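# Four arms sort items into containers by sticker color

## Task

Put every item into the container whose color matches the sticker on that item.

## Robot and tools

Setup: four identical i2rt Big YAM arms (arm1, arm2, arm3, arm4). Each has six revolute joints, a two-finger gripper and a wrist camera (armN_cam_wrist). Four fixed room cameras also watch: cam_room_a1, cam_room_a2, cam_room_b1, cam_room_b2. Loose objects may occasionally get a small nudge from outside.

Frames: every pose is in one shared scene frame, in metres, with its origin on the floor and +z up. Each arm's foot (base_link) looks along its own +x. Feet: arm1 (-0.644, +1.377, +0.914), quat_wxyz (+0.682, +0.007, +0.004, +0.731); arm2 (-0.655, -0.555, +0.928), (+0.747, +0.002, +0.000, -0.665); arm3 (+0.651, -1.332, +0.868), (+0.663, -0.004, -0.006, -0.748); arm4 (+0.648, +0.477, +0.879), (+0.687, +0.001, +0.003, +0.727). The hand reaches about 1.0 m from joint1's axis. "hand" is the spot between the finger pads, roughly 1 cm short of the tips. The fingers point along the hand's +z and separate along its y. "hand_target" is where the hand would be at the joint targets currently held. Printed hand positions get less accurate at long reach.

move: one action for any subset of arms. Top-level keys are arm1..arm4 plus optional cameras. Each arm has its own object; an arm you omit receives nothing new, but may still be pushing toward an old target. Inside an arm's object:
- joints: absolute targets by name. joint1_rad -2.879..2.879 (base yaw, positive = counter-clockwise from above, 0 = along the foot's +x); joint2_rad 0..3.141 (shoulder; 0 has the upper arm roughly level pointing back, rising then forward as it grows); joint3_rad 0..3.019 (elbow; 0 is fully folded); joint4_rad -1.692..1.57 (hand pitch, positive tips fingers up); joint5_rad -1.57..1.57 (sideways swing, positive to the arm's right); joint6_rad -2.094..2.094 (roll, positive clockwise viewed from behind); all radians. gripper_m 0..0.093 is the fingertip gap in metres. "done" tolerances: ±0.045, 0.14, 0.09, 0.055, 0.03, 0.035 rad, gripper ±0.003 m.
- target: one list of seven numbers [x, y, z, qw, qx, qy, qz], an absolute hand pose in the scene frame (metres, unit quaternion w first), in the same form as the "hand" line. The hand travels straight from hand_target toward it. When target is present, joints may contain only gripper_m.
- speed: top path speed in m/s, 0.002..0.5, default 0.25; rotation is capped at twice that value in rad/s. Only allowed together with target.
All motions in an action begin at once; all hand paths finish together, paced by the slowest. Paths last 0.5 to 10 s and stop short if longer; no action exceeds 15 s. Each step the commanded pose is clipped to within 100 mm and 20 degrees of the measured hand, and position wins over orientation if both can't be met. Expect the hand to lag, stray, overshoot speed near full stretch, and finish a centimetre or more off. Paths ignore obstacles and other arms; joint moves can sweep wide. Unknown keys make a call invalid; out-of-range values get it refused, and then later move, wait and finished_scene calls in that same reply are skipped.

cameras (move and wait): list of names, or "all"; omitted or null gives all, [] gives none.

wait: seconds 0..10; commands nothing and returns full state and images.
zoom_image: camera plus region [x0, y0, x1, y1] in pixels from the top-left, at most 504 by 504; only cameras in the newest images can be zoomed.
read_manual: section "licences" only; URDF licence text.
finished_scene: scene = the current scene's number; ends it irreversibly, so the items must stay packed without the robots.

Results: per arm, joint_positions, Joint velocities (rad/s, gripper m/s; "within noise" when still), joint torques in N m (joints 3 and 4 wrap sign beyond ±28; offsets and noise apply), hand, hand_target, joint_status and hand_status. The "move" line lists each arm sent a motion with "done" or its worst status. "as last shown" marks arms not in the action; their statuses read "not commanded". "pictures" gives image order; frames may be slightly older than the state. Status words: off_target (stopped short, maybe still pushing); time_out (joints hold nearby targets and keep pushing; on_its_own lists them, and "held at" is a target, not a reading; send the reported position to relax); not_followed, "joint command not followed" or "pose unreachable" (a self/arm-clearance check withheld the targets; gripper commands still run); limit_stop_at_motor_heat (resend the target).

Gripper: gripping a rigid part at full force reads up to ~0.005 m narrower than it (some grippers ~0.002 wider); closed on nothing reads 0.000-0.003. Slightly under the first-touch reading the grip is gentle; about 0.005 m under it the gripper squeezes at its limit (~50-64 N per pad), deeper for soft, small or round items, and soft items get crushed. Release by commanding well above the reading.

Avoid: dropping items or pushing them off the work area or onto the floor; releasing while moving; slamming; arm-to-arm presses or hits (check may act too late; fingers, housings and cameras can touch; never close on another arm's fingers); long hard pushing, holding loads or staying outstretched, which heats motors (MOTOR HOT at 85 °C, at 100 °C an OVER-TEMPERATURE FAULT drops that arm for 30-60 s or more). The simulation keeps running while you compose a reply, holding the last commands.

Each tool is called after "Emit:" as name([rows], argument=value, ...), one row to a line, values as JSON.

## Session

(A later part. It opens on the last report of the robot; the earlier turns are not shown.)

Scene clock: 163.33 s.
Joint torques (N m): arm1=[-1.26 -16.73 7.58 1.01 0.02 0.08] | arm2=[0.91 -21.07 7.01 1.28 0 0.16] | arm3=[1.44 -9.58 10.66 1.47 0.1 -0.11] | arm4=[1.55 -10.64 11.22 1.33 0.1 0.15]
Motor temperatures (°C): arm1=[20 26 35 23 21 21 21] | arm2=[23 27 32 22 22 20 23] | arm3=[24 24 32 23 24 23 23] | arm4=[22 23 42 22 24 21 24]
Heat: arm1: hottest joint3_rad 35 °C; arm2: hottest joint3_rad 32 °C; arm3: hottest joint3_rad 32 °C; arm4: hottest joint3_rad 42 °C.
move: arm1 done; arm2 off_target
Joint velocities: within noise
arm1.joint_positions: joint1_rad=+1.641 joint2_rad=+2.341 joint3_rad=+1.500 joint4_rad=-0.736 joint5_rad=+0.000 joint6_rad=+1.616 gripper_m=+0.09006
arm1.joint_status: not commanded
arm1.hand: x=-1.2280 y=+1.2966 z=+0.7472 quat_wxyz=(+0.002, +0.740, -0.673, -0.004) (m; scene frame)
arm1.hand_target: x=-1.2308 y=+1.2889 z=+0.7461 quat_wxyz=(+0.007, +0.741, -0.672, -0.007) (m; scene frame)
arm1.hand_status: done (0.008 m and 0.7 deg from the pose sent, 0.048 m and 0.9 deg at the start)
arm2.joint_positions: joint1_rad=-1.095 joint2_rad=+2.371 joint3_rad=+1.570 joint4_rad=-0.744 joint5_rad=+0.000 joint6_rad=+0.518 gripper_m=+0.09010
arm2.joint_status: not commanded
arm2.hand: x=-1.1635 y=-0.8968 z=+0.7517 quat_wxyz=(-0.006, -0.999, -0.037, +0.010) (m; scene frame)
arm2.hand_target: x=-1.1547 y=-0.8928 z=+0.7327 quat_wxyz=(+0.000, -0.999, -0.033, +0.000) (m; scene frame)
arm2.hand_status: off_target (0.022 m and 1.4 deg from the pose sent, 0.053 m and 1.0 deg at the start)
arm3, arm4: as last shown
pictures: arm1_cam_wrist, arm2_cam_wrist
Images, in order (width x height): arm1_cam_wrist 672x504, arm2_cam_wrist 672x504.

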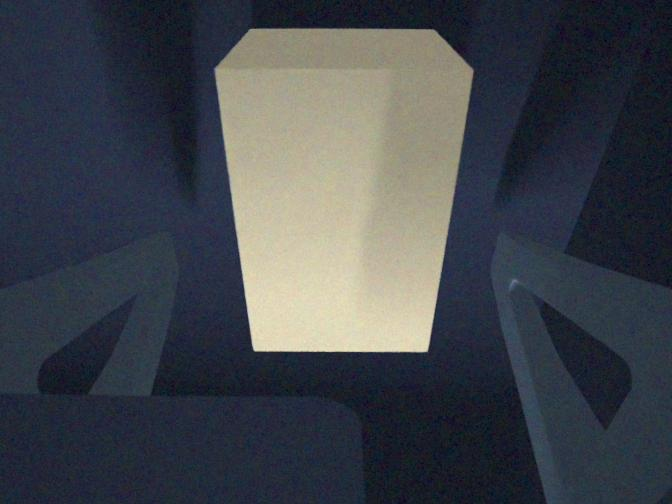

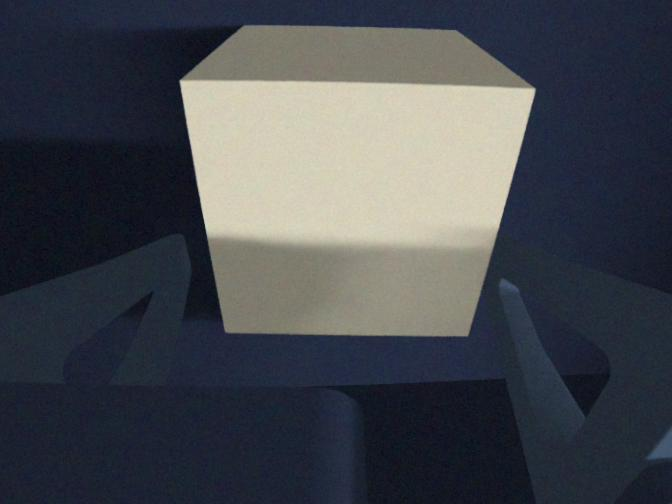

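Emit:
move(arm1={"joints":{"gripper_m":0.054}}, arm2={"joints":{"gripper_m":0.065}}, cameras=[])

Emit:
move(arm1={"joints":{"gripper_m":0.047}}, arm2={"joints":{"gripper_m":0.058}}, cameras=["arm1_cam_wrist","arm2_cam_wrist"])

Scene clock: 168.67 s.
Joint torques (N m): arm1=[-1.44 -16.97 7.38 0.77 0.02 0.11] | arm2=[0.91 -21.01 6.98 1.28 -0.01 0.17] | arm3=[1.49 -9.52 10.65 1.47 0.11 -0.1] | arm4=[1.08 -10.05 11.12 1.22 0.08 0.15]
Motor temperatures (°C): arm1=[20 26 35 23 21 21 21] | arm2=[23 27 32 22 22 20 23] | arm3=[24 24 32 23 24 23 23] | arm4=[22 23 42 22 24 21 24]
Heat: arm1: hottest joint3_rad 35 °C; arm2: hottest joint3_rad 32 °C; arm3: hottest joint3_rad 32 °C; arm4: hottest joint3_rad 42 °C.
move: arm1 done; arm2 done
Joint velocities: within noise
arm1.joint_positions: joint1_rad=+1.641 joint2_rad=+2.341 joint3_rad=+1.500 joint4_rad=-0.736 joint5_rad=+0.000 joint6_rad=+1.616 gripper_m=+0.05406
arm1.joint_status: all done
arm1.hand: x=-1.2280 y=+1.2966 z=+0.7472 quat_wxyz=(+0.002, +0.740, -0.673, -0.004) (m; scene frame)
arm1.hand_target: x=-1.2308 y=+1.2889 z=+0.7461 quat_wxyz=(+0.007, +0.741, -0.672, -0.007) (m; scene frame)
arm1.hand_status: not commanded
arm2.joint_positions: joint1_rad=-1.095 joint2_rad=+2.371 joint3_rad=+1.570 joint4_rad=-0.744 joint5_rad=+0.000 joint6_rad=+0.518 gripper_m=+0.06509
arm2.joint_status: all done
arm2.hand: x=-1.1635 y=-0.8968 z=+0.7517 quat_wxyz=(-0.006, -0.999, -0.037, +0.010) (m; scene frame)
arm2.hand_target: x=-1.1547 y=-0.8928 z=+0.7327 quat_wxyz=(+0.000, -0.999, -0.033, +0.000) (m; scene frame)
arm2.hand_status: not commanded
arm3, arm4: as last shown
pictures: none
No camera images: "cameras" was empty.

Scene clock: 169.07 s.
Joint torques (N m): arm1=[-0.56 -17.79 7.08 0.81 0.09 0.11] | arm2=[0.91 -21.13 6.97 1.26 -0.01 0.17] | arm3=[1.38 -9.64 10.7 1.47 0.12 -0.11] | arm4=[1.14 -10.23 11 1.22 0.07 0.16]
Motor temperatures (°C): arm1=[20 26 35 23 21 21 21] | arm2=[23 26 32 22 22 20 23] | arm3=[24 24 32 23 24 23 23] | arm4=[22 23 42 22 24 21 24]
Heat: arm1: hottest joint3_rad 35 °C; arm2: hottest joint3_rad 32 °C; arm3: hottest joint3_rad 32 °C; arm4: hottest joint3_rad 42 °C.
move: arm1 done; arm2 done
Joint velocities: within noise
arm1.joint_positions: joint1_rad=+1.641 joint2_rad=+2.341 joint3_rad=+1.500 joint4_rad=-0.736 joint5_rad=+0.000 joint6_rad=+1.616 gripper_m=+0.04706
arm1.joint_status: all done
arm1.hand: x=-1.2280 y=+1.2966 z=+0.7472 quat_wxyz=(+0.002, +0.740, -0.673, -0.004) (m; scene frame)
arm1.hand_target: x=-1.2308 y=+1.2889 z=+0.7461 quat_wxyz=(+0.007, +0.741, -0.672, -0.007) (m; scene frame)
arm1.hand_status: not commanded
arm2.joint_positions: joint1_rad=-1.095 joint2_rad=+2.371 joint3_rad=+1.570 joint4_rad=-0.744 joint5_rad=+0.000 joint6_rad=+0.518 gripper_m=+0.05810
arm2.joint_status: all done
arm2.hand: x=-1.1635 y=-0.8968 z=+0.7517 quat_wxyz=(-0.006, -0.999, -0.037, +0.010) (m; scene frame)
arm2.hand_target: x=-1.1547 y=-0.8928 z=+0.7327 quat_wxyz=(+0.000, -0.999, -0.033, +0.000) (m; scene frame)
arm2.hand_status: not commanded
arm3.joint_positions: joint1_rad=+1.396 joint2_rad=+1.112 joint3_rad=+1.089 joint4_rad=-0.958 joint5_rad=-0.002 joint6_rad=+0.006 gripper_m=+0.09006
arm3.joint_status: not commanded
arm3.hand: x=+1.0653 y=-1.4542 z=+1.1565 quat_wxyz=(-0.289, -0.142, -0.946, +0.048) (m; scene frame)
arm3.hand_target: x=+1.0677 y=-1.4532 z=+1.1683 quat_wxyz=(-0.303, -0.136, -0.942, +0.051) (m; scene frame)
arm3.hand_status: not commanded
arm4.joint_positions: joint1_rad=-1.503 joint2_rad=+1.116 joint3_rad=+1.073 joint4_rad=-0.961 joint5_rad=+0.001 joint6_rad=-0.012 gripper_m=+0.09012
arm4.joint_status: not commanded
arm4.hand: x=+1.0760 y=+0.5310 z=+1.1537 quat_wxyz=(-0.277, +0.066, -0.959, -0.014) (m; scene frame)
arm4.hand_target: x=+1.0815 y=+0.5331 z=+1.1756 quat_wxyz=(-0.302, +0.061, -0.951, -0.018) (m; scene frame)
arm4.hand_status: not commanded
pictures: arm1_cam_wrist, arm2_cam_wrist
Images, in order (width x height): arm1_cam_wrist 672x504, arm2_cam_wrist 672x504.

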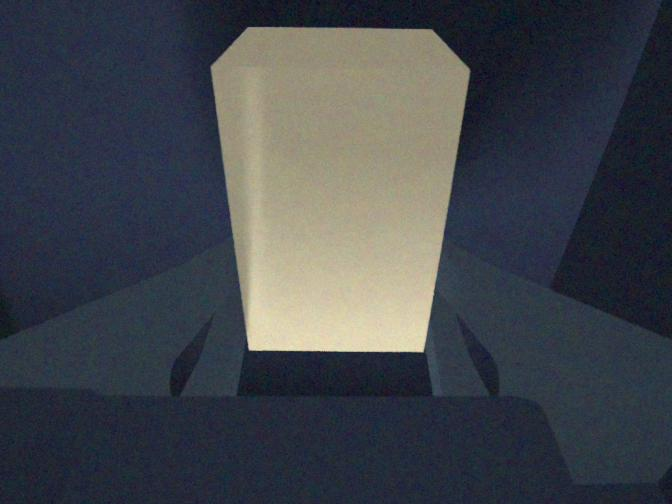

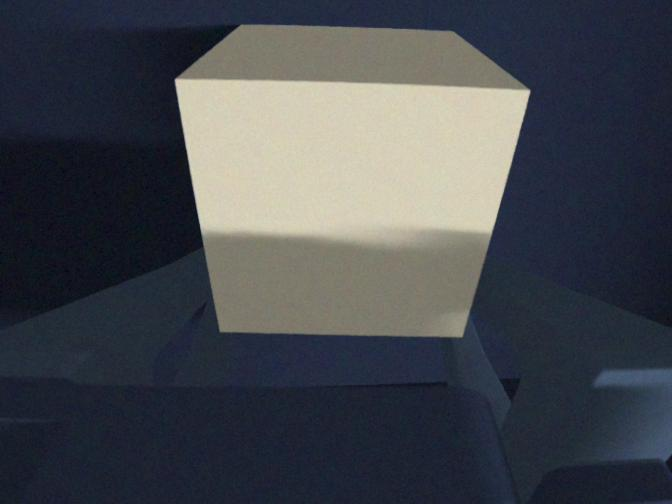

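Emit:
move(arm1={"joints":{"gripper_m":0.042}}, arm2={"joints":{"gripper_m":0.052}}, cameras=["arm1_cam_wrist","arm2_cam_wrist"])

Scene clock: 172.17 s.
Joint torques (N m): arm1=[-0.79 -17.38 7.32 0.68 0.03 0.12] | arm2=[0.85 -20.89 6.95 1.28 0.01 0.17] | arm3=[1.38 -9.58 10.74 1.48 0.11 -0.11] | arm4=[0.73 -9.93 11.22 1.37 0.08 0.12]
Motor temperatures (°C): arm1=[20 26 35 23 21 21 21] | arm2=[23 26 32 22 22 20 23] | arm3=[24 24 32 23 24 23 23] | arm4=[22 23 42 22 24 21 24]
Heat: arm1: hottest joint3_rad 35 °C; arm2: hottest joint3_rad 32 °C; arm3: hottest joint3_rad 32 °C; arm4: hottest joint3_rad 42 °C.
move: arm1 done; arm2 done
Joint velocities: within noise
arm1.joint_positions: joint1_rad=+1.641 joint2_rad=+2.341 joint3_rad=+1.500 joint4_rad=-0.736 joint5_rad=+0.000 joint6_rad=+1.616 gripper_m=+0.04401
arm1.joint_status: all done
arm1.hand: x=-1.2280 y=+1.2966 z=+0.7472 quat_wxyz=(+0.002, +0.739, -0.673, -0.004) (m; scene frame)
arm1.hand_target: x=-1.2308 y=+1.2889 z=+0.7461 quat_wxyz=(+0.007, +0.741, -0.672, -0.007) (m; scene frame)
arm1.hand_status: not commanded
arm2.joint_positions: joint1_rad=-1.095 joint2_rad=+2.371 joint3_rad=+1.570 joint4_rad=-0.744 joint5_rad=+0.000 joint6_rad=+0.518 gripper_m=+0.05260
arm2.joint_status: all done
arm2.hand: x=-1.1635 y=-0.8968 z=+0.7517 quat_wxyz=(-0.006, -0.999, -0.037, +0.010) (m; scene frame)
arm2.hand_target: x=-1.1547 y=-0.8928 z=+0.7327 quat_wxyz=(+0.000, -0.999, -0.033, +0.000) (m; scene frame)
arm2.hand_status: not commanded
arm3, arm4: as last shown
pictures: arm1_cam_wrist, arm2_cam_wrist
Images, in order (width x height): arm1_cam_wrist 672x504, arm2_cam_wrist 672x504.

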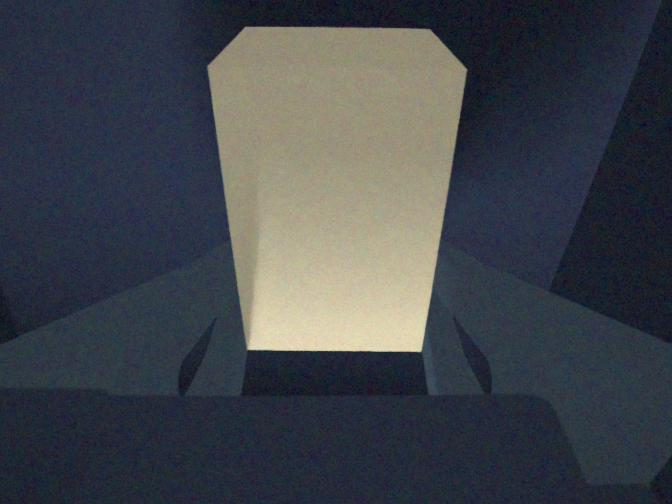

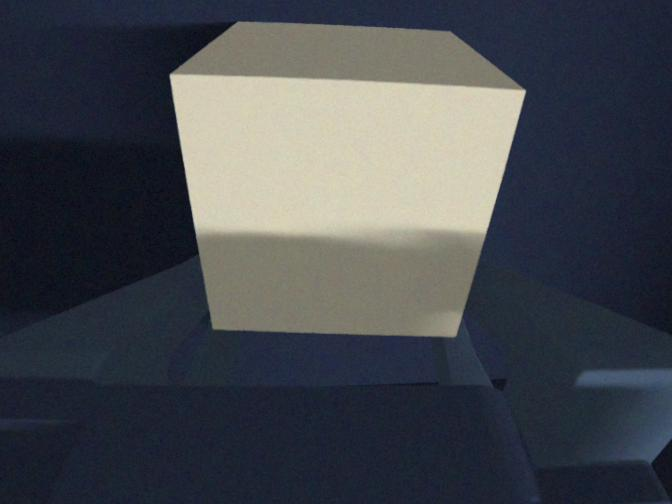

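Emit:
move(arm1={"joints":{"gripper_m":0.038}}, arm2={"joints":{"gripper_m":0.046}}, cameras=["arm1_cam_wrist","arm2_cam_wrist"])

Scene clock: 174.93 s.
Joint torques (N m): arm1=[-1.08 -17.49 7.38 0.8 0.08 0.11] | arm2=[0.91 -21.07 6.97 1.29 0 0.17] | arm3=[1.49 -9.64 10.7 1.51 0.1 -0.11] | arm4=[0.85 -9.82 11.17 1.44 0.07 0.15]
Motor temperatures (°C): arm1=[20 26 34 23 21 21 21] | arm2=[23 26 31 22 22 20 23] | arm3=[24 24 32 23 24 23 23] | arm4=[22 23 42 22 24 21 24]
Heat: arm1: hottest joint3_rad 34 °C; arm2: hottest joint3_rad 31 °C; arm3: hottest joint3_rad 32 °C; arm4: hottest joint3_rad 42 °C.
move: arm1 off_target; arm2 off_target
Joint velocities: within noise
arm1.joint_positions: joint1_rad=+1.641 joint2_rad=+2.341 joint3_rad=+1.500 joint4_rad=-0.736 joint5_rad=+0.000 joint6_rad=+1.616 gripper_m=+0.04401
arm1.joint_status: gripper_m off_target (ended at +0.04401, target +0.03800)
arm1.hand: x=-1.2280 y=+1.2966 z=+0.7472 quat_wxyz=(+0.002, +0.739, -0.673, -0.004) (m; scene frame)
arm1.hand_target: x=-1.2308 y=+1.2889 z=+0.7461 quat_wxyz=(+0.007, +0.741, -0.672, -0.007) (m; scene frame)
arm1.hand_status: not commanded
arm2.joint_positions: joint1_rad=-1.095 joint2_rad=+2.371 joint3_rad=+1.570 joint4_rad=-0.744 joint5_rad=+0.000 joint6_rad=+0.518 gripper_m=+0.05252
arm2.joint_status: gripper_m off_target (ended at +0.05252, target +0.04600)
arm2.hand: x=-1.1635 y=-0.8968 z=+0.7517 quat_wxyz=(-0.006, -0.999, -0.037, +0.010) (m; scene frame)
arm2.hand_target: x=-1.1547 y=-0.8928 z=+0.7327 quat_wxyz=(+0.000, -0.999, -0.033, +0.000) (m; scene frame)
arm2.hand_status: not commanded
arm3, arm4: as last shown
pictures: arm1_cam_wrist, arm2_cam_wrist
Images, in order (width x height): arm1_cam_wrist 672x504, arm2_cam_wrist 672x504.

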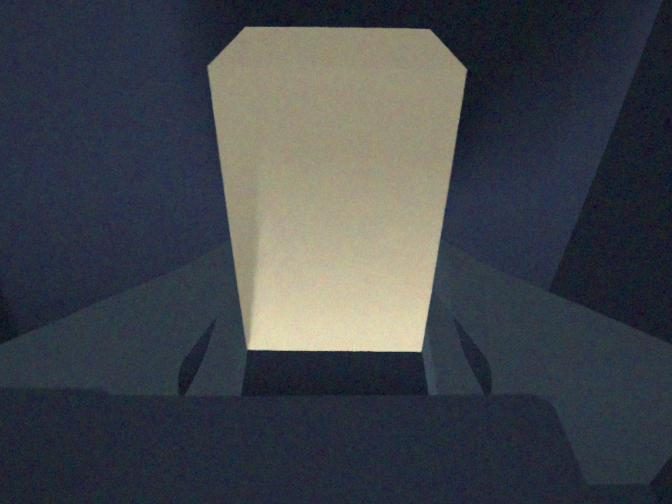

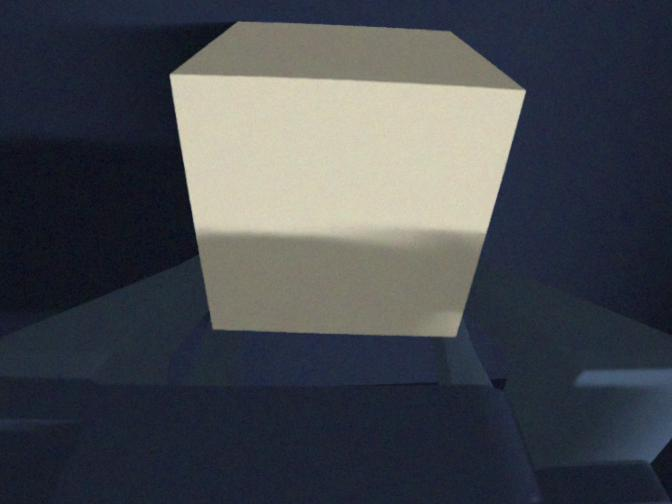

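Emit:
move(arm1={"target":[-1.225,1.292,0.92,-0.0067,-0.7408,0.6717,0.0074]}, arm2={"target":[-1.155,-0.893,0.92,0,0.99945,0.0332,0]}, cameras=["arm1_cam_wrist","arm2_cam_wrist","cam_room_b1","cam_room_b2"])

Scene clock: 179.73 s.
Joint torques (N m): arm1=[-0.97 -17.49 12.62 -0.06 0.05 0.08] | arm2=[0.85 -21.71 12.31 0.13 -0.01 0.16] | arm3=[1.49 -9.64 10.7 1.51 0.11 -0.11] | arm4=[1.2 -9.88 11.15 1.26 0.1 0.18]
Motor temperatures (°C): arm1=[20 26 34 23 21 21 21] | arm2=[23 26 31 22 22 20 23] | arm3=[24 24 32 23 24 23 23] | arm4=[22 23 42 22 24 21 24]
Heat: arm1: hottest joint3_rad 34 °C; arm2: hottest joint3_rad 31 °C; arm3: hottest joint3_rad 32 °C; arm4: hottest joint3_rad 42 °C.
move: arm1 off_target; arm2 off_target
Joint velocities: within noise
arm1.joint_positions: joint1_rad=+1.641 joint2_rad=+2.058 joint3_rad=+1.475 joint4_rad=-1.027 joint5_rad=-0.001 joint6_rad=+1.616 gripper_m=+0.04400
arm1.joint_status: not commanded
arm1.hand: x=-1.2069 y=+1.2987 z=+0.9002 quat_wxyz=(-0.010, +0.739, -0.673, +0.006) (m; scene frame)
arm1.hand_target: x=-1.2241 y=+1.2919 z=+0.9203 quat_wxyz=(+0.007, +0.741, -0.672, -0.007) (m; scene frame)
arm1.hand_status: off_target (0.028 m and 2.5 deg from the pose sent, 0.173 m and 0.7 deg at the start)
arm2.joint_positions: joint1_rad=-1.095 joint2_rad=+2.086 joint3_rad=+1.541 joint4_rad=-1.047 joint5_rad=+0.000 joint6_rad=+0.518 gripper_m=+0.05251
arm2.joint_status: not commanded
arm2.hand: x=-1.1440 y=-0.8840 z=+0.9093 quat_wxyz=(+0.007, -0.999, -0.037, -0.010) (m; scene frame)
arm2.hand_target: x=-1.1546 y=-0.8929 z=+0.9204 quat_wxyz=(+0.000, -0.999, -0.033, +0.000) (m; scene frame)
arm2.hand_status: off_target (0.018 m and 1.4 deg from the pose sent, 0.169 m and 1.4 deg at the start)
arm3, arm4: as last shown
pictures: arm1_cam_wrist, arm2_cam_wrist, cam_room_b1, cam_room_b2
Images, in order (width x height): arm1_cam_wrist 672x504, arm2_cam_wrist 672x504, cam_room_b1 672x504, cam_room_b2 672x504.

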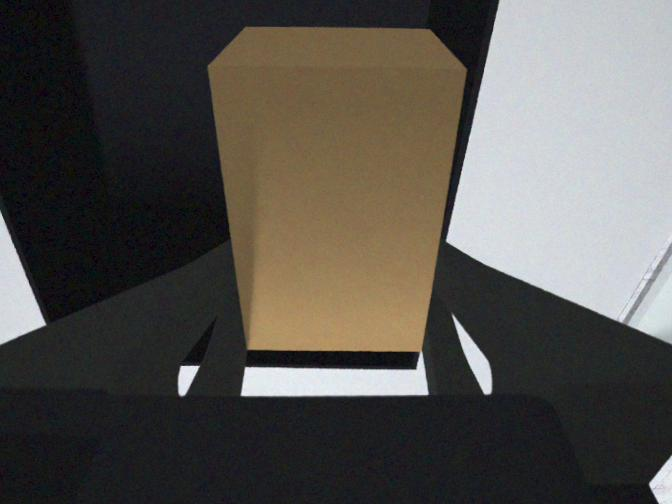

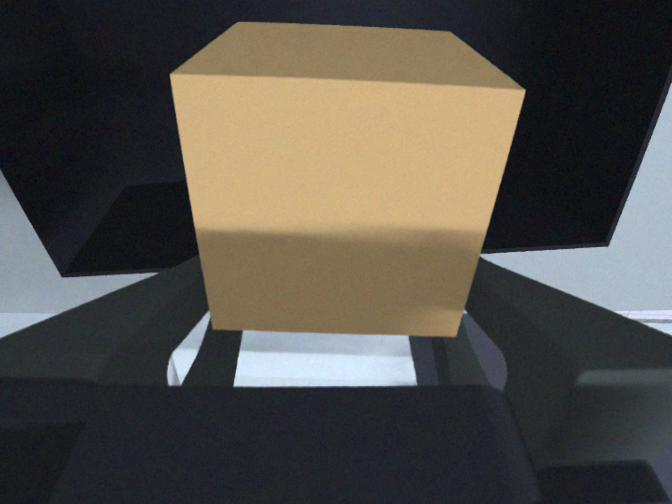

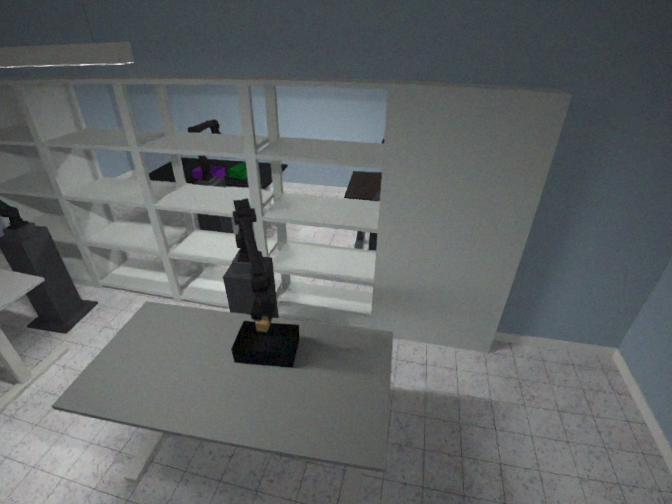

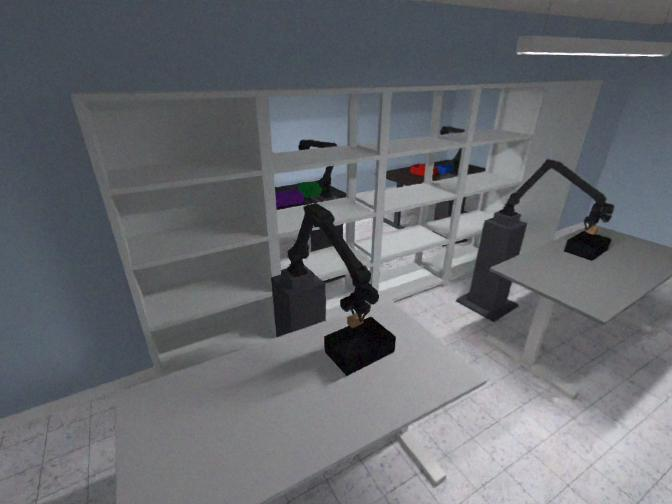

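Emit:
move(arm1={"target":[-1.15,1.30,1.07,-0.0067,-0.7408,0.6717,0.0074]}, arm2={"target":[-1.09,-0.860,1.07,0,0.99945,0.0332,0]}, cameras=[])

Emit:
move(arm1={"joints":{"joint2_rad":1.0,"joint3_rad":1.0,"joint4_rad":0.3,"joint5_rad":0,"joint6_rad":1.57}}, arm2={"joints":{"joint2_rad":1.0,"joint3_rad":1.0,"joint4_rad":0.3,"joint5_rad":0,"joint6_rad":0}}, cameras=["cam_room_b1","cam_room_b2"])

Scene clock: 188.40 s.
Joint torques (N m): arm1=[-1.03 -12.86 10.15 0.24 0.11 0.09] | arm2=[1.49 -18.32 9.48 0.27 0.01 0.21] | arm3=[1.49 -9.7 10.69 1.48 0.11 -0.11] | arm4=[0.79 -10.34 11.11 1.32 0.08 0.12]
Motor temperatures (°C): arm1=[20 26 34 23 21 21 22] | arm2=[23 27 31 22 22 20 23] | arm3=[24 24 32 23 24 23 23] | arm4=[22 23 42 22 24 21 24]
Heat: arm1: hottest joint3_rad 34 °C; arm2: hottest joint3_rad 31 °C; arm3: hottest joint3_rad 32 °C; arm4: hottest joint3_rad 42 °C.
move: arm1 done; arm2 done
Joint velocities: within noise
arm1.joint_positions: joint1_rad=+1.641 joint2_rad=+1.723 joint3_rad=+1.449 joint4_rad=-1.289 joint5_rad=-0.001 joint6_rad=+1.616 gripper_m=+0.04400
arm1.joint_status: not commanded
arm1.hand: x=-1.1523 y=+1.3055 z=+1.0674 quat_wxyz=(+0.008, +0.739, -0.673, -0.009) (m; scene frame)
arm1.hand_target: x=-1.1499 y=+1.3000 z=+1.0699 quat_wxyz=(+0.007, +0.741, -0.672, -0.007) (m; scene frame)
arm1.hand_status: done (0.007 m and 0.3 deg from the pose sent, 0.179 m and 2.5 deg at the start)
arm2.joint_positions: joint1_rad=-1.086 joint2_rad=+1.759 joint3_rad=+1.510 joint4_rad=-1.293 joint5_rad=+0.000 joint6_rad=+0.530 gripper_m=+0.05251
arm2.joint_status: not commanded
arm2.hand: x=-1.0979 y=-0.8594 z=+1.0760 quat_wxyz=(-0.006, -0.999, -0.036, +0.011) (m; scene frame)
arm2.hand_target: x=-1.0901 y=-0.8599 z=+1.0701 quat_wxyz=(+0.000, -0.999, -0.033, +0.000) (m; scene frame)
arm2.hand_status: done (0.010 m and 1.5 deg from the pose sent, 0.171 m and 1.4 deg at the start)
arm3, arm4: as last shown
pictures: none
No camera images: "cameras" was empty.

Scene clock: 190.17 s.
Joint torques (N m): arm1=[-0.85 -2.78 12.03 2.43 0.04 -0.11] | arm2=[1.49 -6.59 11 3.38 -0.01 -0.07] | arm3=[1.49 -9.64 10.7 1.51 0.11 -0.1] | arm4=[1.32 -9.99 11.15 1.21 0.09 0.18]
Motor temperatures (°C): arm1=[20 26 35 23 21 21 22] | arm2=[23 27 31 22 22 20 24] | arm3=[24 24 32 23 24 23 23] | arm4=[22 23 42 22 24 21 24]
Heat: arm1: hottest joint3_rad 35 °C; arm2: hottest joint3_rad 31 °C; arm3: hottest joint3_rad 32 °C; arm4: hottest joint3_rad 42 °C.
move: arm1 done; arm2 done
Joint velocities: within noise
arm1.joint_positions: joint1_rad=+1.641 joint2_rad=+0.990 joint3_rad=+0.999 joint4_rad=+0.278 joint5_rad=-0.001 joint6_rad=+1.578 gripper_m=+0.04400
arm1.joint_status: all done
arm1.hand: x=-1.1190 y=+1.3082 z=+1.4785 quat_wxyz=(+0.609, +0.448, -0.389, -0.527) (m; scene frame)
arm1.hand_target: x=-1.1209 y=+1.3027 z=+1.4799 quat_wxyz=(+0.613, +0.447, -0.381, -0.529) (m; scene frame)
arm1.hand_status: not commanded
arm2.joint_positions: joint1_rad=-1.086 joint2_rad=+0.987 joint3_rad=+1.013 joint4_rad=+0.275 joint5_rad=+0.000 joint6_rad=+0.014 gripper_m=+0.05251
arm2.joint_status: all done
arm2.hand: x=-1.0575 y=-0.8325 z=+1.4934 quat_wxyz=(-0.244, -0.569, -0.173, +0.766) (m; scene frame)
arm2.hand_target: x=-1.0589 y=-0.8386 z=+1.4850 quat_wxyz=(-0.241, -0.567, -0.180, +0.767) (m; scene frame)
arm2.hand_status: not commanded
arm3, arm4: as last shown
pictures: cam_room_b1, cam_room_b2
Images, in order (width x height): cam_room_b1 672x504, cam_room_b2 672x504.

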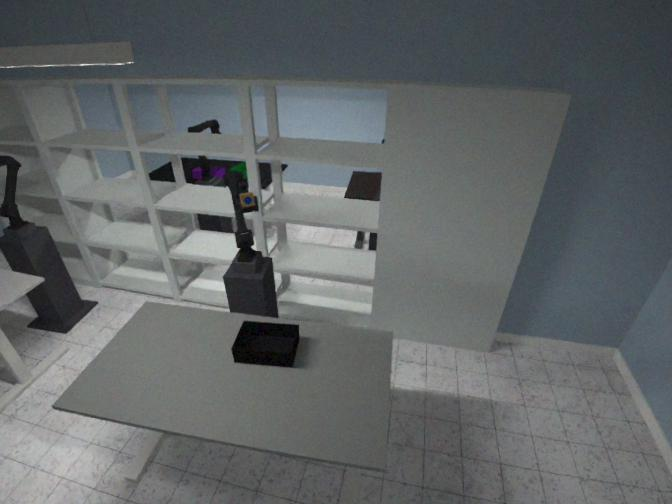

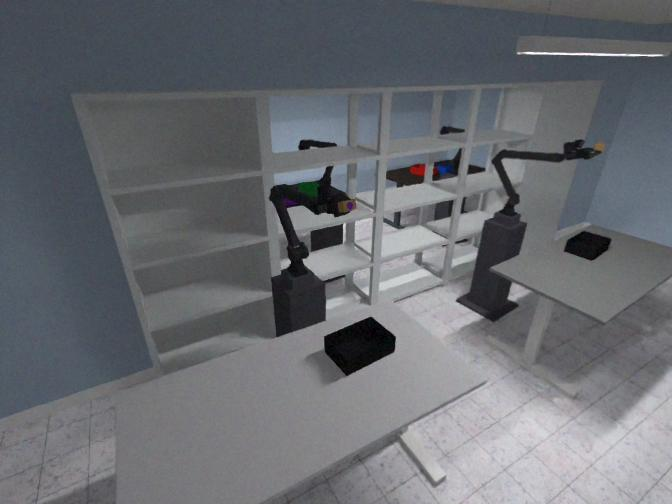

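Bottom stickers visible: arm1 item purple, arm2 item blue. Zoom.

Emit:
zoom_image(camera="cam_room_b1", region=[225, 175, 275, 225])

Emit:
zoom_image(camera="cam_room_b2", region=[320, 180, 380, 230])

Scaled by 10.080.

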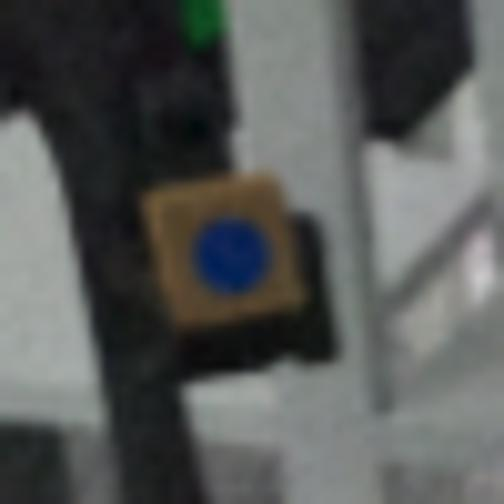

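Scaled by 8.400.

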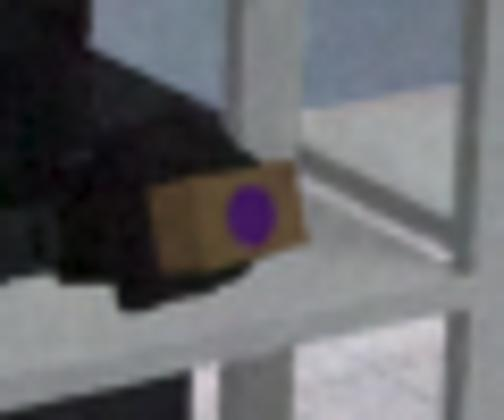

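Emit:
move(arm1={"joints":{"joint2_rad":1.0,"joint3_rad":1.0,"joint4_rad":-1.57,"joint5_rad":0,"joint6_rad":0}}, arm2={"joints":{"joint2_rad":1.0,"joint3_rad":1.0,"joint4_rad":-1.57,"joint5_rad":0,"joint6_rad":0}}, arm3={"joints":{"joint2_rad":0.4,"joint3_rad":0.5,"joint4_rad":-0.3}}, arm4={"joints":{"joint2_rad":0.4,"joint3_rad":0.5,"joint4_rad":-0.3}}, cameras=[])

Emit:
move(arm1={"joints":{"joint1_rad":-2.23}}, arm2={"joints":{"joint1_rad":0.86}}, arm3={"joints":{"joint1_rad":-1.945,"joint2_rad":0.6,"joint3_rad":0.2,"joint4_rad":0.45}}, arm4={"joints":{"joint1_rad":0.907,"joint2_rad":0.6,"joint3_rad":0.2,"joint4_rad":0.45}})

Scene clock: 211.60 s.
Joint torques (N m): arm1=[-0.44 -1.55 11.19 0.2 0.06 -0.04] | arm2=[1.49 -5.19 10.22 0.25 0 -0.07] | arm3=[1.67 0.56 9.89 2.62 0.11 -0.11] | arm4=[0.91 0.21 9.98 2.21 0.08 0.17]
Motor temperatures (°C): arm1=[20 25 35 23 21 21 22] | arm2=[23 26 32 22 22 20 24] | arm3=[24 24 32 23 24 23 23] | arm4=[22 23 42 22 24 21 24]
Heat: arm1: hottest joint3_rad 35 °C; arm2: hottest joint3_rad 32 °C; arm3: hottest joint3_rad 32 °C; arm4: hottest joint3_rad 42 °C.
move: arm1 done; arm2 done; arm3 done; arm4 done
Joint velocities: within noise
arm1.joint_positions: joint1_rad=+1.641 joint2_rad=+0.996 joint3_rad=+0.991 joint4_rad=-1.561 joint5_rad=-0.001 joint6_rad=+0.008 gripper_m=+0.04400
arm1.joint_status: all done
arm1.hand: x=-0.8935 y=+1.3414 z=+1.1555 quat_wxyz=(-0.001, +0.998, +0.066, -0.010) (m; scene frame)
arm1.hand_target: x=-0.8935 y=+1.3387 z=+1.1579 quat_wxyz=(-0.002, +0.997, +0.075, -0.008) (m; scene frame)
arm1.hand_status: not commanded
arm2.joint_positions: joint1_rad=-1.086 joint2_rad=+0.989 joint3_rad=+1.005 joint4_rad=-1.559 joint5_rad=+0.000 joint6_rad=+0.014 gripper_m=+0.05251
arm2.joint_status: all done
arm2.hand: x=-0.8696 y=-0.7027 z=+1.1720 quat_wxyz=(-0.003, -0.957, -0.290, +0.012) (m; scene frame)
arm2.hand_target: x=-0.8659 y=-0.7028 z=+1.1674 quat_wxyz=(+0.001, -0.954, -0.301, -0.001) (m; scene frame)
arm2.hand_status: not commanded
arm3.joint_positions: joint1_rad=+1.396 joint2_rad=+0.403 joint3_rad=+0.505 joint4_rad=-0.318 joint5_rad=-0.002 joint6_rad=+0.006 gripper_m=+0.09006
arm3.joint_status: all done
arm3.hand: x=+0.9568 y=-1.4206 z=+1.1966 quat_wxyz=(-0.621, -0.112, -0.770, +0.095) (m; scene frame)
arm3.hand_target: x=+0.9575 y=-1.4197 z=+1.1989 quat_wxyz=(-0.627, -0.108, -0.765, +0.097) (m; scene frame)
arm3.hand_status: not commanded
arm4.joint_positions: joint1_rad=-1.503 joint2_rad=+0.405 joint3_rad=+0.498 joint4_rad=-0.321 joint5_rad=+0.001 joint6_rad=-0.012 gripper_m=+0.09012
arm4.joint_status: all done
arm4.hand: x=+0.9675 y=+0.5176 z=+1.1991 quat_wxyz=(-0.619, +0.054, -0.783, -0.033) (m; scene frame)
arm4.hand_target: x=+0.9675 y=+0.5186 z=+1.2071 quat_wxyz=(-0.630, +0.050, -0.774, -0.039) (m; scene frame)
arm4.hand_status: not commanded
pictures: none
No camera images: "cameras" was empty.

Scene clock: 214.20 s.
Joint torques (N m): arm1=[-2.61 -3.49 11.18 0.14 -0.02 -0.04] | arm2=[0.97 -5.42 10.26 0.31 0.01 -0.05] | arm3=[0.56 -0.79 10.14 2.59 -0.07 -0.11] | arm4=[0.91 -1.2 10.36 2.18 0.14 0.15]
Motor temperatures (°C): arm1=[20 25 35 23 21 21 22] | arm2=[23 26 32 22 22 20 24] | arm3=[24 24 32 23 24 23 23] | arm4=[22 23 42 22 24 21 24]
Heat: arm1: hottest joint3_rad 35 °C; arm2: hottest joint3_rad 32 °C; arm3: hottest joint3_rad 32 °C; arm4: hottest joint3_rad 42 °C.
move: arm1 done; arm2 done; arm3 done; arm4 done
Joint velocities: within noise
arm1.joint_positions: joint1_rad=-2.226 joint2_rad=+1.005 joint3_rad=+0.991 joint4_rad=-1.561 joint5_rad=+0.002 joint6_rad=+0.005 gripper_m=+0.04395
arm1.joint_status: all done
arm1.hand: x=-0.4264 y=+1.2339 z=+1.1456 quat_wxyz=(+0.010, -0.291, -0.957, +0.001) (m; scene frame)
arm1.hand_target: x=-0.4273 y=+1.2334 z=+1.1503 quat_wxyz=(+0.008, -0.291, -0.957, +0.001) (m; scene frame)
arm1.hand_status: not commanded
arm2.joint_positions: joint1_rad=+0.858 joint2_rad=+0.992 joint3_rad=+1.005 joint4_rad=-1.559 joint5_rad=-0.001 joint6_rad=+0.012 gripper_m=+0.05251
arm2.joint_status: all done
arm2.hand: x=-0.4408 y=-0.7022 z=+1.1721 quat_wxyz=(-0.013, -0.300, -0.954, +0.002) (m; scene frame)
arm2.hand_target: x=-0.4432 y=-0.7000 z=+1.1682 quat_wxyz=(-0.001, -0.293, -0.956, -0.002) (m; scene frame)
arm2.hand_status: not commanded
arm3.joint_positions: joint1_rad=-1.935 joint2_rad=+0.604 joint3_rad=+0.193 joint4_rad=+0.432 joint5_rad=+0.002 joint6_rad=+0.005 gripper_m=+0.09006
arm3.joint_status: all done
arm3.hand: x=+0.3459 y=-1.1668 z=+1.1187 quat_wxyz=(+0.166, -0.680, +0.175, +0.692) (m; scene frame)
arm3.hand_target: x=+0.3471 y=-1.1637 z=+1.1288 quat_wxyz=(+0.173, -0.670, +0.173, +0.701) (m; scene frame)
arm3.hand_status: not commanded
arm4.joint_positions: joint1_rad=+0.904 joint2_rad=+0.607 joint3_rad=+0.180 joint4_rad=+0.429 joint5_rad=-0.001 joint6_rad=-0.011 gripper_m=+0.09012
arm4.joint_status: all done
arm4.hand: x=+0.3678 y=+0.6750 z=+1.1245 quat_wxyz=(-0.214, +0.674, -0.209, -0.675) (m; scene frame)
arm4.hand_target: x=+0.3659 y=+0.6756 z=+1.1437 quat_wxyz=(-0.215, +0.656, -0.208, -0.693) (m; scene frame)
arm4.hand_status: not commanded
pictures: arm1_cam_wrist, arm2_cam_wrist, arm3_cam_wrist, arm4_cam_wrist, cam_room_a1, cam_room_a2, cam_room_b1, cam_room_b2
Images, in order (width x height): arm1_cam_wrist 672x504, arm2_cam_wrist 672x504, arm3_cam_wrist 672x504, arm4_cam_wrist 672x504, cam_room_a1 672x504, cam_room_a2 672x504, cam_room_b1 672x504, cam_room_b2 672x504.

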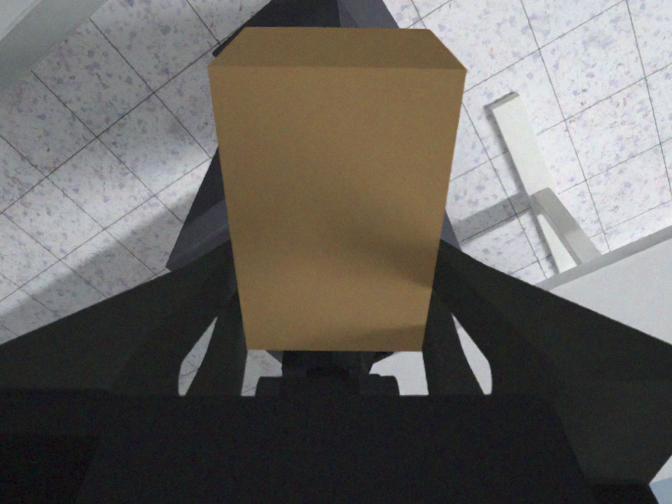

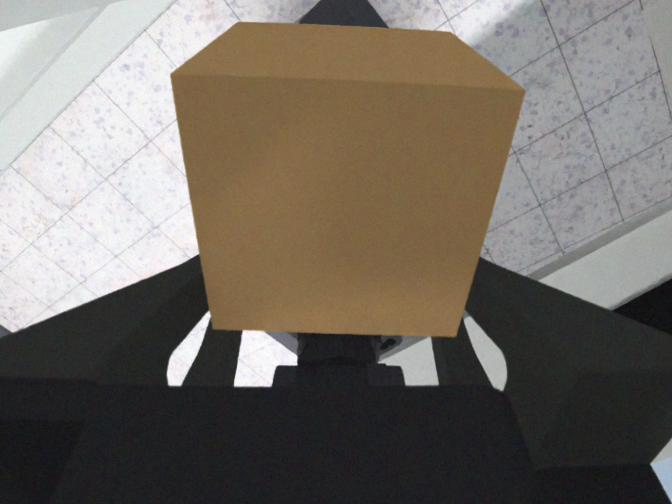

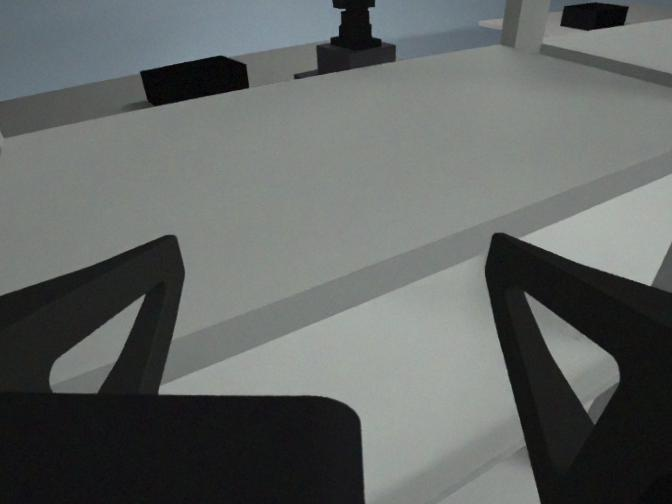

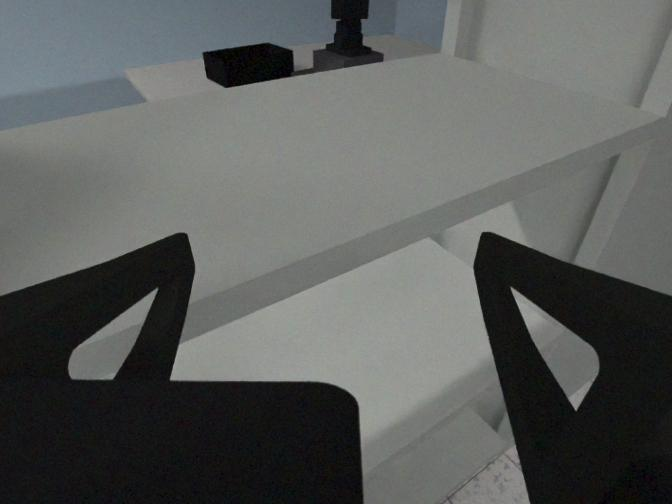

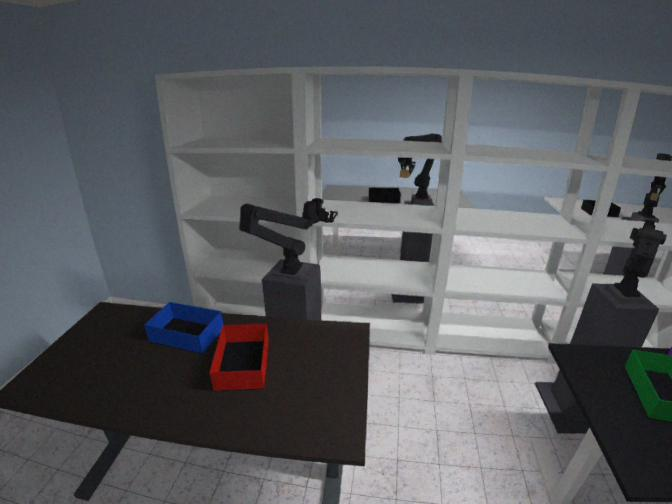

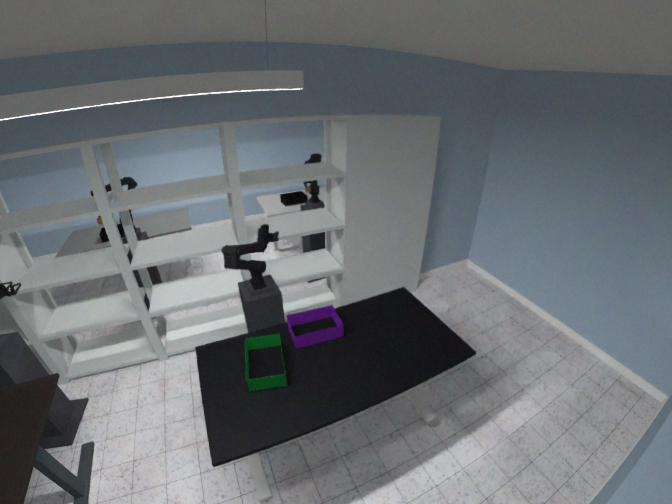

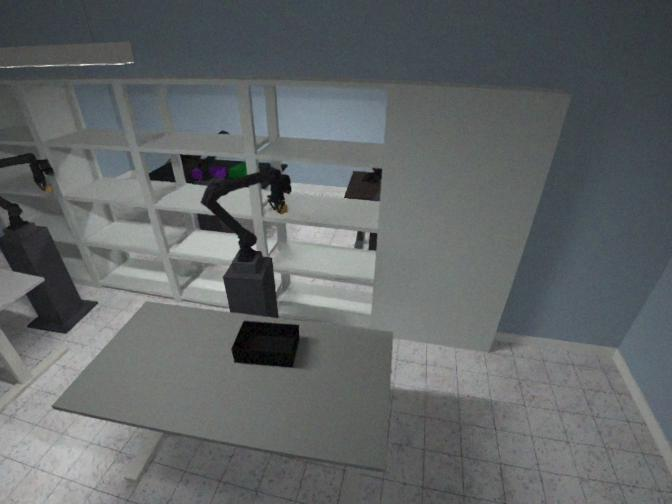

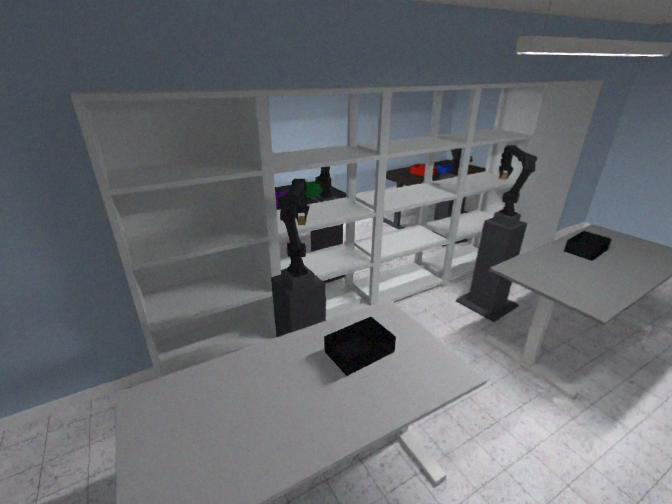

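Emit:
move(arm1={"target":[-0.373,1.187,1.08,0,0.299,0.954,0]}, arm2={"target":[-0.38,-0.735,1.085,0,0.2453,0.9694,0]}, cameras=[])

Emit:
move(arm1={"target":[-0.10,0.998,1.08,0,0.299,0.954,0]}, arm2={"target":[-0.09,-0.927,1.085,0,0.2453,0.9694,0]})

Scene clock: 219.73 s.
Joint torques (N m): arm1=[-2.37 -5.71 10.67 0.83 -0.05 -0.01] | arm2=[1.38 -9.7 9.72 1.22 0.14 -0.08] | arm3=[0.62 -0.85 10.04 2.56 -0.08 -0.11] | arm4=[1.08 -0.91 10.37 2.11 0.13 0.17]
Motor temperatures (°C): arm1=[20 25 35 23 21 21 22] | arm2=[23 26 32 22 22 20 24] | arm3=[24 24 32 23 24 23 23] | arm4=[22 23 42 22 24 21 24]
Heat: arm1: hottest joint3_rad 35 °C; arm2: hottest joint3_rad 32 °C; arm3: hottest joint3_rad 32 °C; arm4: hottest joint3_rad 42 °C.
move: arm1 done; arm2 done
Joint velocities: within noise
arm1.joint_positions: joint1_rad=-2.247 joint2_rad=+1.226 joint3_rad=+0.966 joint4_rad=-1.322 joint5_rad=-0.005 joint6_rad=-0.003 gripper_m=+0.04395
arm1.joint_status: not commanded
arm1.hand: x=-0.3749 y=+1.1921 z=+1.0754 quat_wxyz=(+0.012, -0.298, -0.955, -0.003) (m; scene frame)
arm1.hand_target: x=-0.3731 y=+1.1870 z=+1.0800 quat_wxyz=(+0.000, -0.299, -0.954, +0.000) (m; scene frame)
arm1.hand_status: done (0.007 m and 1.5 deg from the pose sent, 0.097 m and 1.5 deg at the start)
arm2.joint_positions: joint1_rad=+0.872 joint2_rad=+1.238 joint3_rad=+0.957 joint4_rad=-1.298 joint5_rad=+0.000 joint6_rad=-0.063 gripper_m=+0.05251
arm2.joint_status: not commanded
arm2.hand: x=-0.3821 y=-0.7362 z=+1.0871 quat_wxyz=(+0.003, -0.257, -0.966, -0.003) (m; scene frame)
arm2.hand_target: x=-0.3800 y=-0.7349 z=+1.0849 quat_wxyz=(+0.000, -0.245, -0.969, +0.000) (m; scene frame)
arm2.hand_status: done (0.003 m and 1.5 deg from the pose sent, 0.111 m and 6.6 deg at the start)
arm3, arm4: as last shown
pictures: none
No camera images: "cameras" was empty.

Scene clock: 222.00 s.
Joint torques (N m): arm1=[-2.49 -18.32 16.05 0.02 -0.08 0.03] | arm2=[0.97 -22.18 15.83 0.14 0.13 -0.08] | arm3=[0.56 -0.73 10.04 2.58 -0.07 -0.11] | arm4=[0.79 -1.38 10.35 2.21 0.13 0.14]
Motor temperatures (°C): arm1=[20 25 35 23 21 21 22] | arm2=[23 26 33 22 22 20 24] | arm3=[24 24 32 23 24 23 23] | arm4=[22 23 42 22 24 21 24]
Heat: arm1: hottest joint3_rad 35 °C; arm2: hottest joint3_rad 33 °C; arm3: hottest joint3_rad 32 °C; arm4: hottest joint3_rad 42 °C.
move: arm1 off_target; arm2 off_target
Joint velocities: within noise
arm1.joint_positions: joint1_rad=-2.247 joint2_rad=+2.101 joint3_rad=+2.042 joint4_rad=-1.545 joint5_rad=-0.005 joint6_rad=-0.003 gripper_m=+0.04395
arm1.joint_status: not commanded
arm1.hand: x=-0.1117 y=+1.0089 z=+1.0594 quat_wxyz=(+0.023, -0.298, -0.954, -0.006) (m; scene frame)
arm1.hand_target: x=-0.1012 y=+0.9987 z=+1.0801 quat_wxyz=(-0.001, -0.299, -0.954, +0.000) (m; scene frame)
arm1.hand_status: off_target (0.026 m and 2.7 deg from the pose sent, 0.337 m and 1.5 deg at the start)
arm2.joint_positions: joint1_rad=+0.872 joint2_rad=+2.149 joint3_rad=+2.111 joint4_rad=-1.555 joint5_rad=+0.000 joint6_rad=-0.069 gripper_m=+0.05251
arm2.joint_status: not commanded
arm2.hand: x=-0.1028 y=-0.9201 z=+1.0787 quat_wxyz=(+0.010, -0.254, -0.967, -0.005) (m; scene frame)
arm2.hand_target: x=-0.0907 y=-0.9264 z=+1.0849 quat_wxyz=(-0.001, -0.245, -0.969, +0.000) (m; scene frame)
arm2.hand_status: off_target (0.016 m and 1.6 deg from the pose sent, 0.349 m and 1.5 deg at the start)
arm3, arm4: as last shown
pictures: arm1_cam_wrist, arm2_cam_wrist, arm3_cam_wrist, arm4_cam_wrist, cam_room_a1, cam_room_a2, cam_room_b1, cam_room_b2
Images, in order (width x height): arm1_cam_wrist 672x504, arm2_cam_wrist 672x504, arm3_cam_wrist 672x504, arm4_cam_wrist 672x504, cam_room_a1 672x504, cam_room_a2 672x504, cam_room_b1 672x504, cam_room_b2 672x504.

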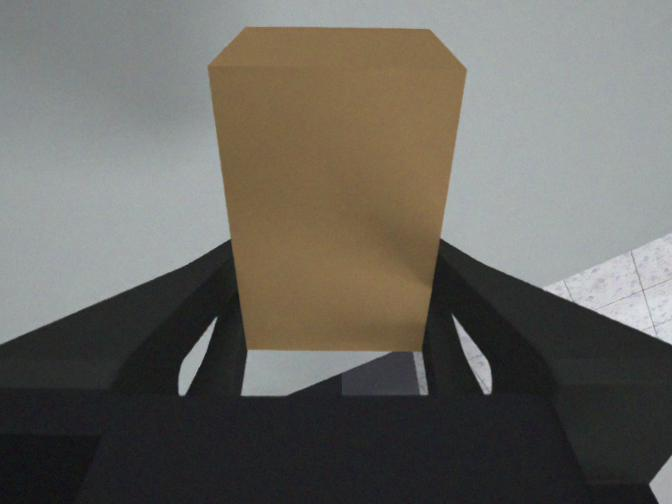

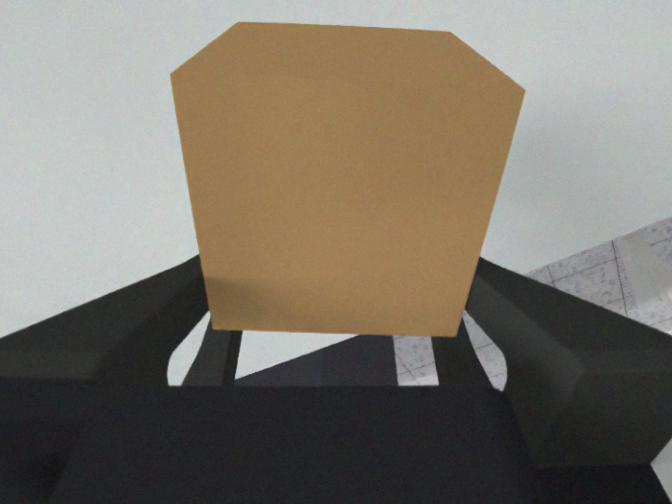

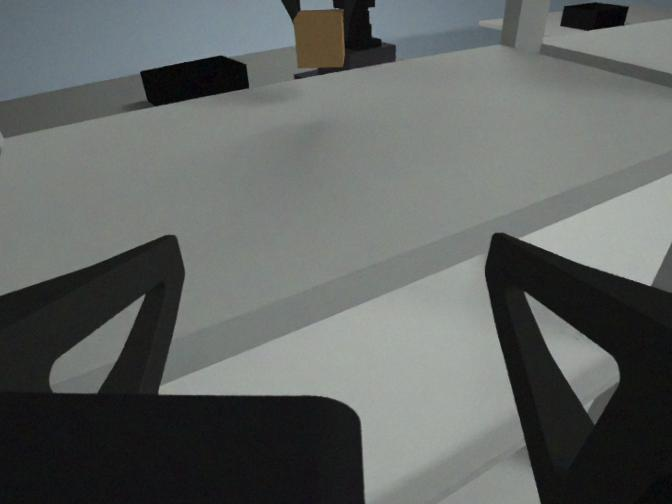

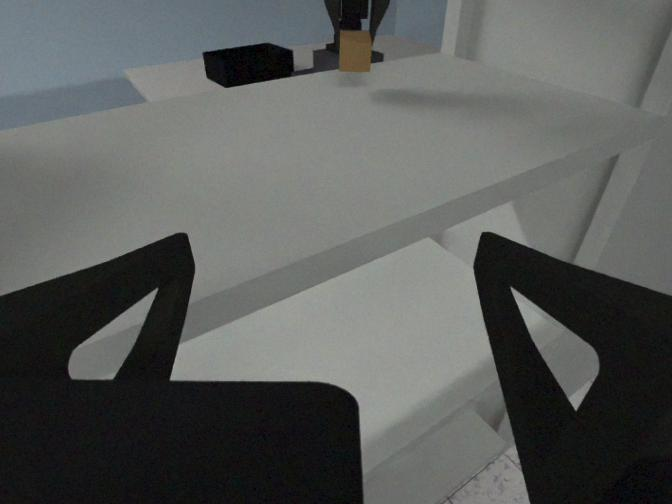

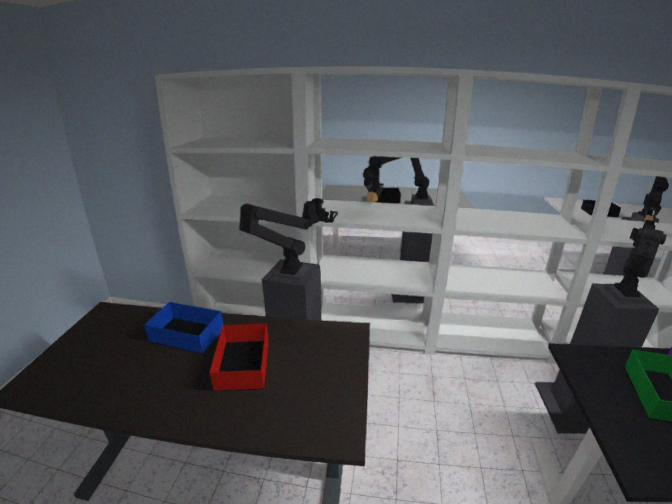

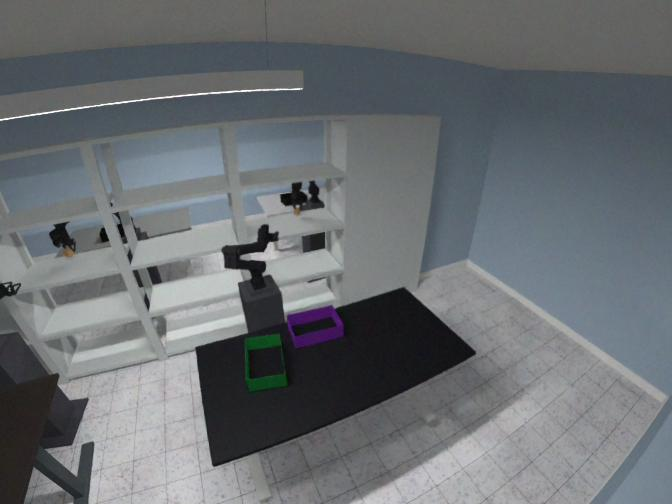

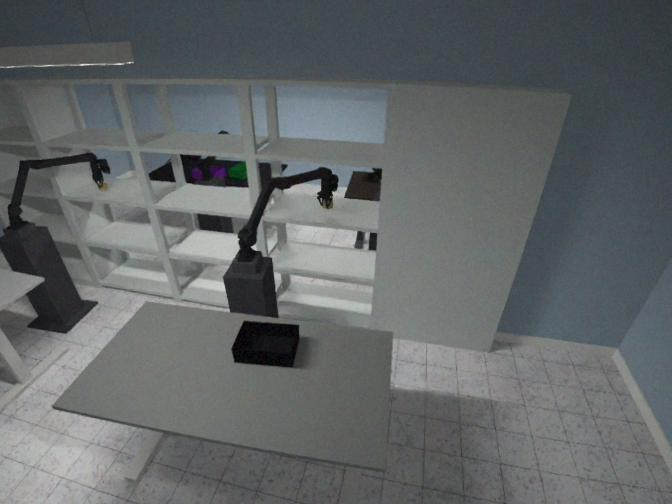

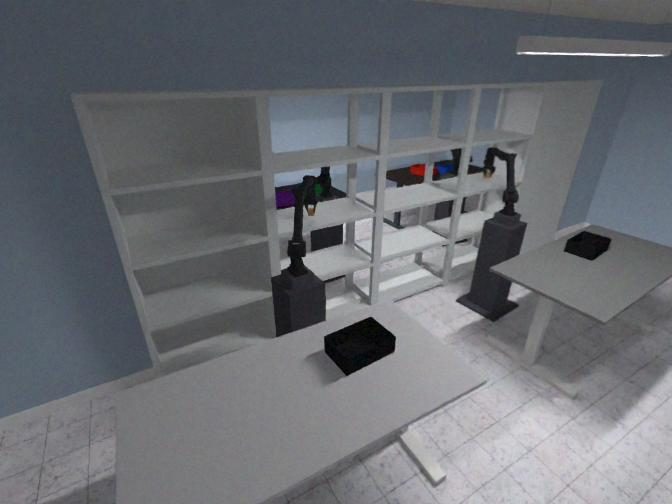

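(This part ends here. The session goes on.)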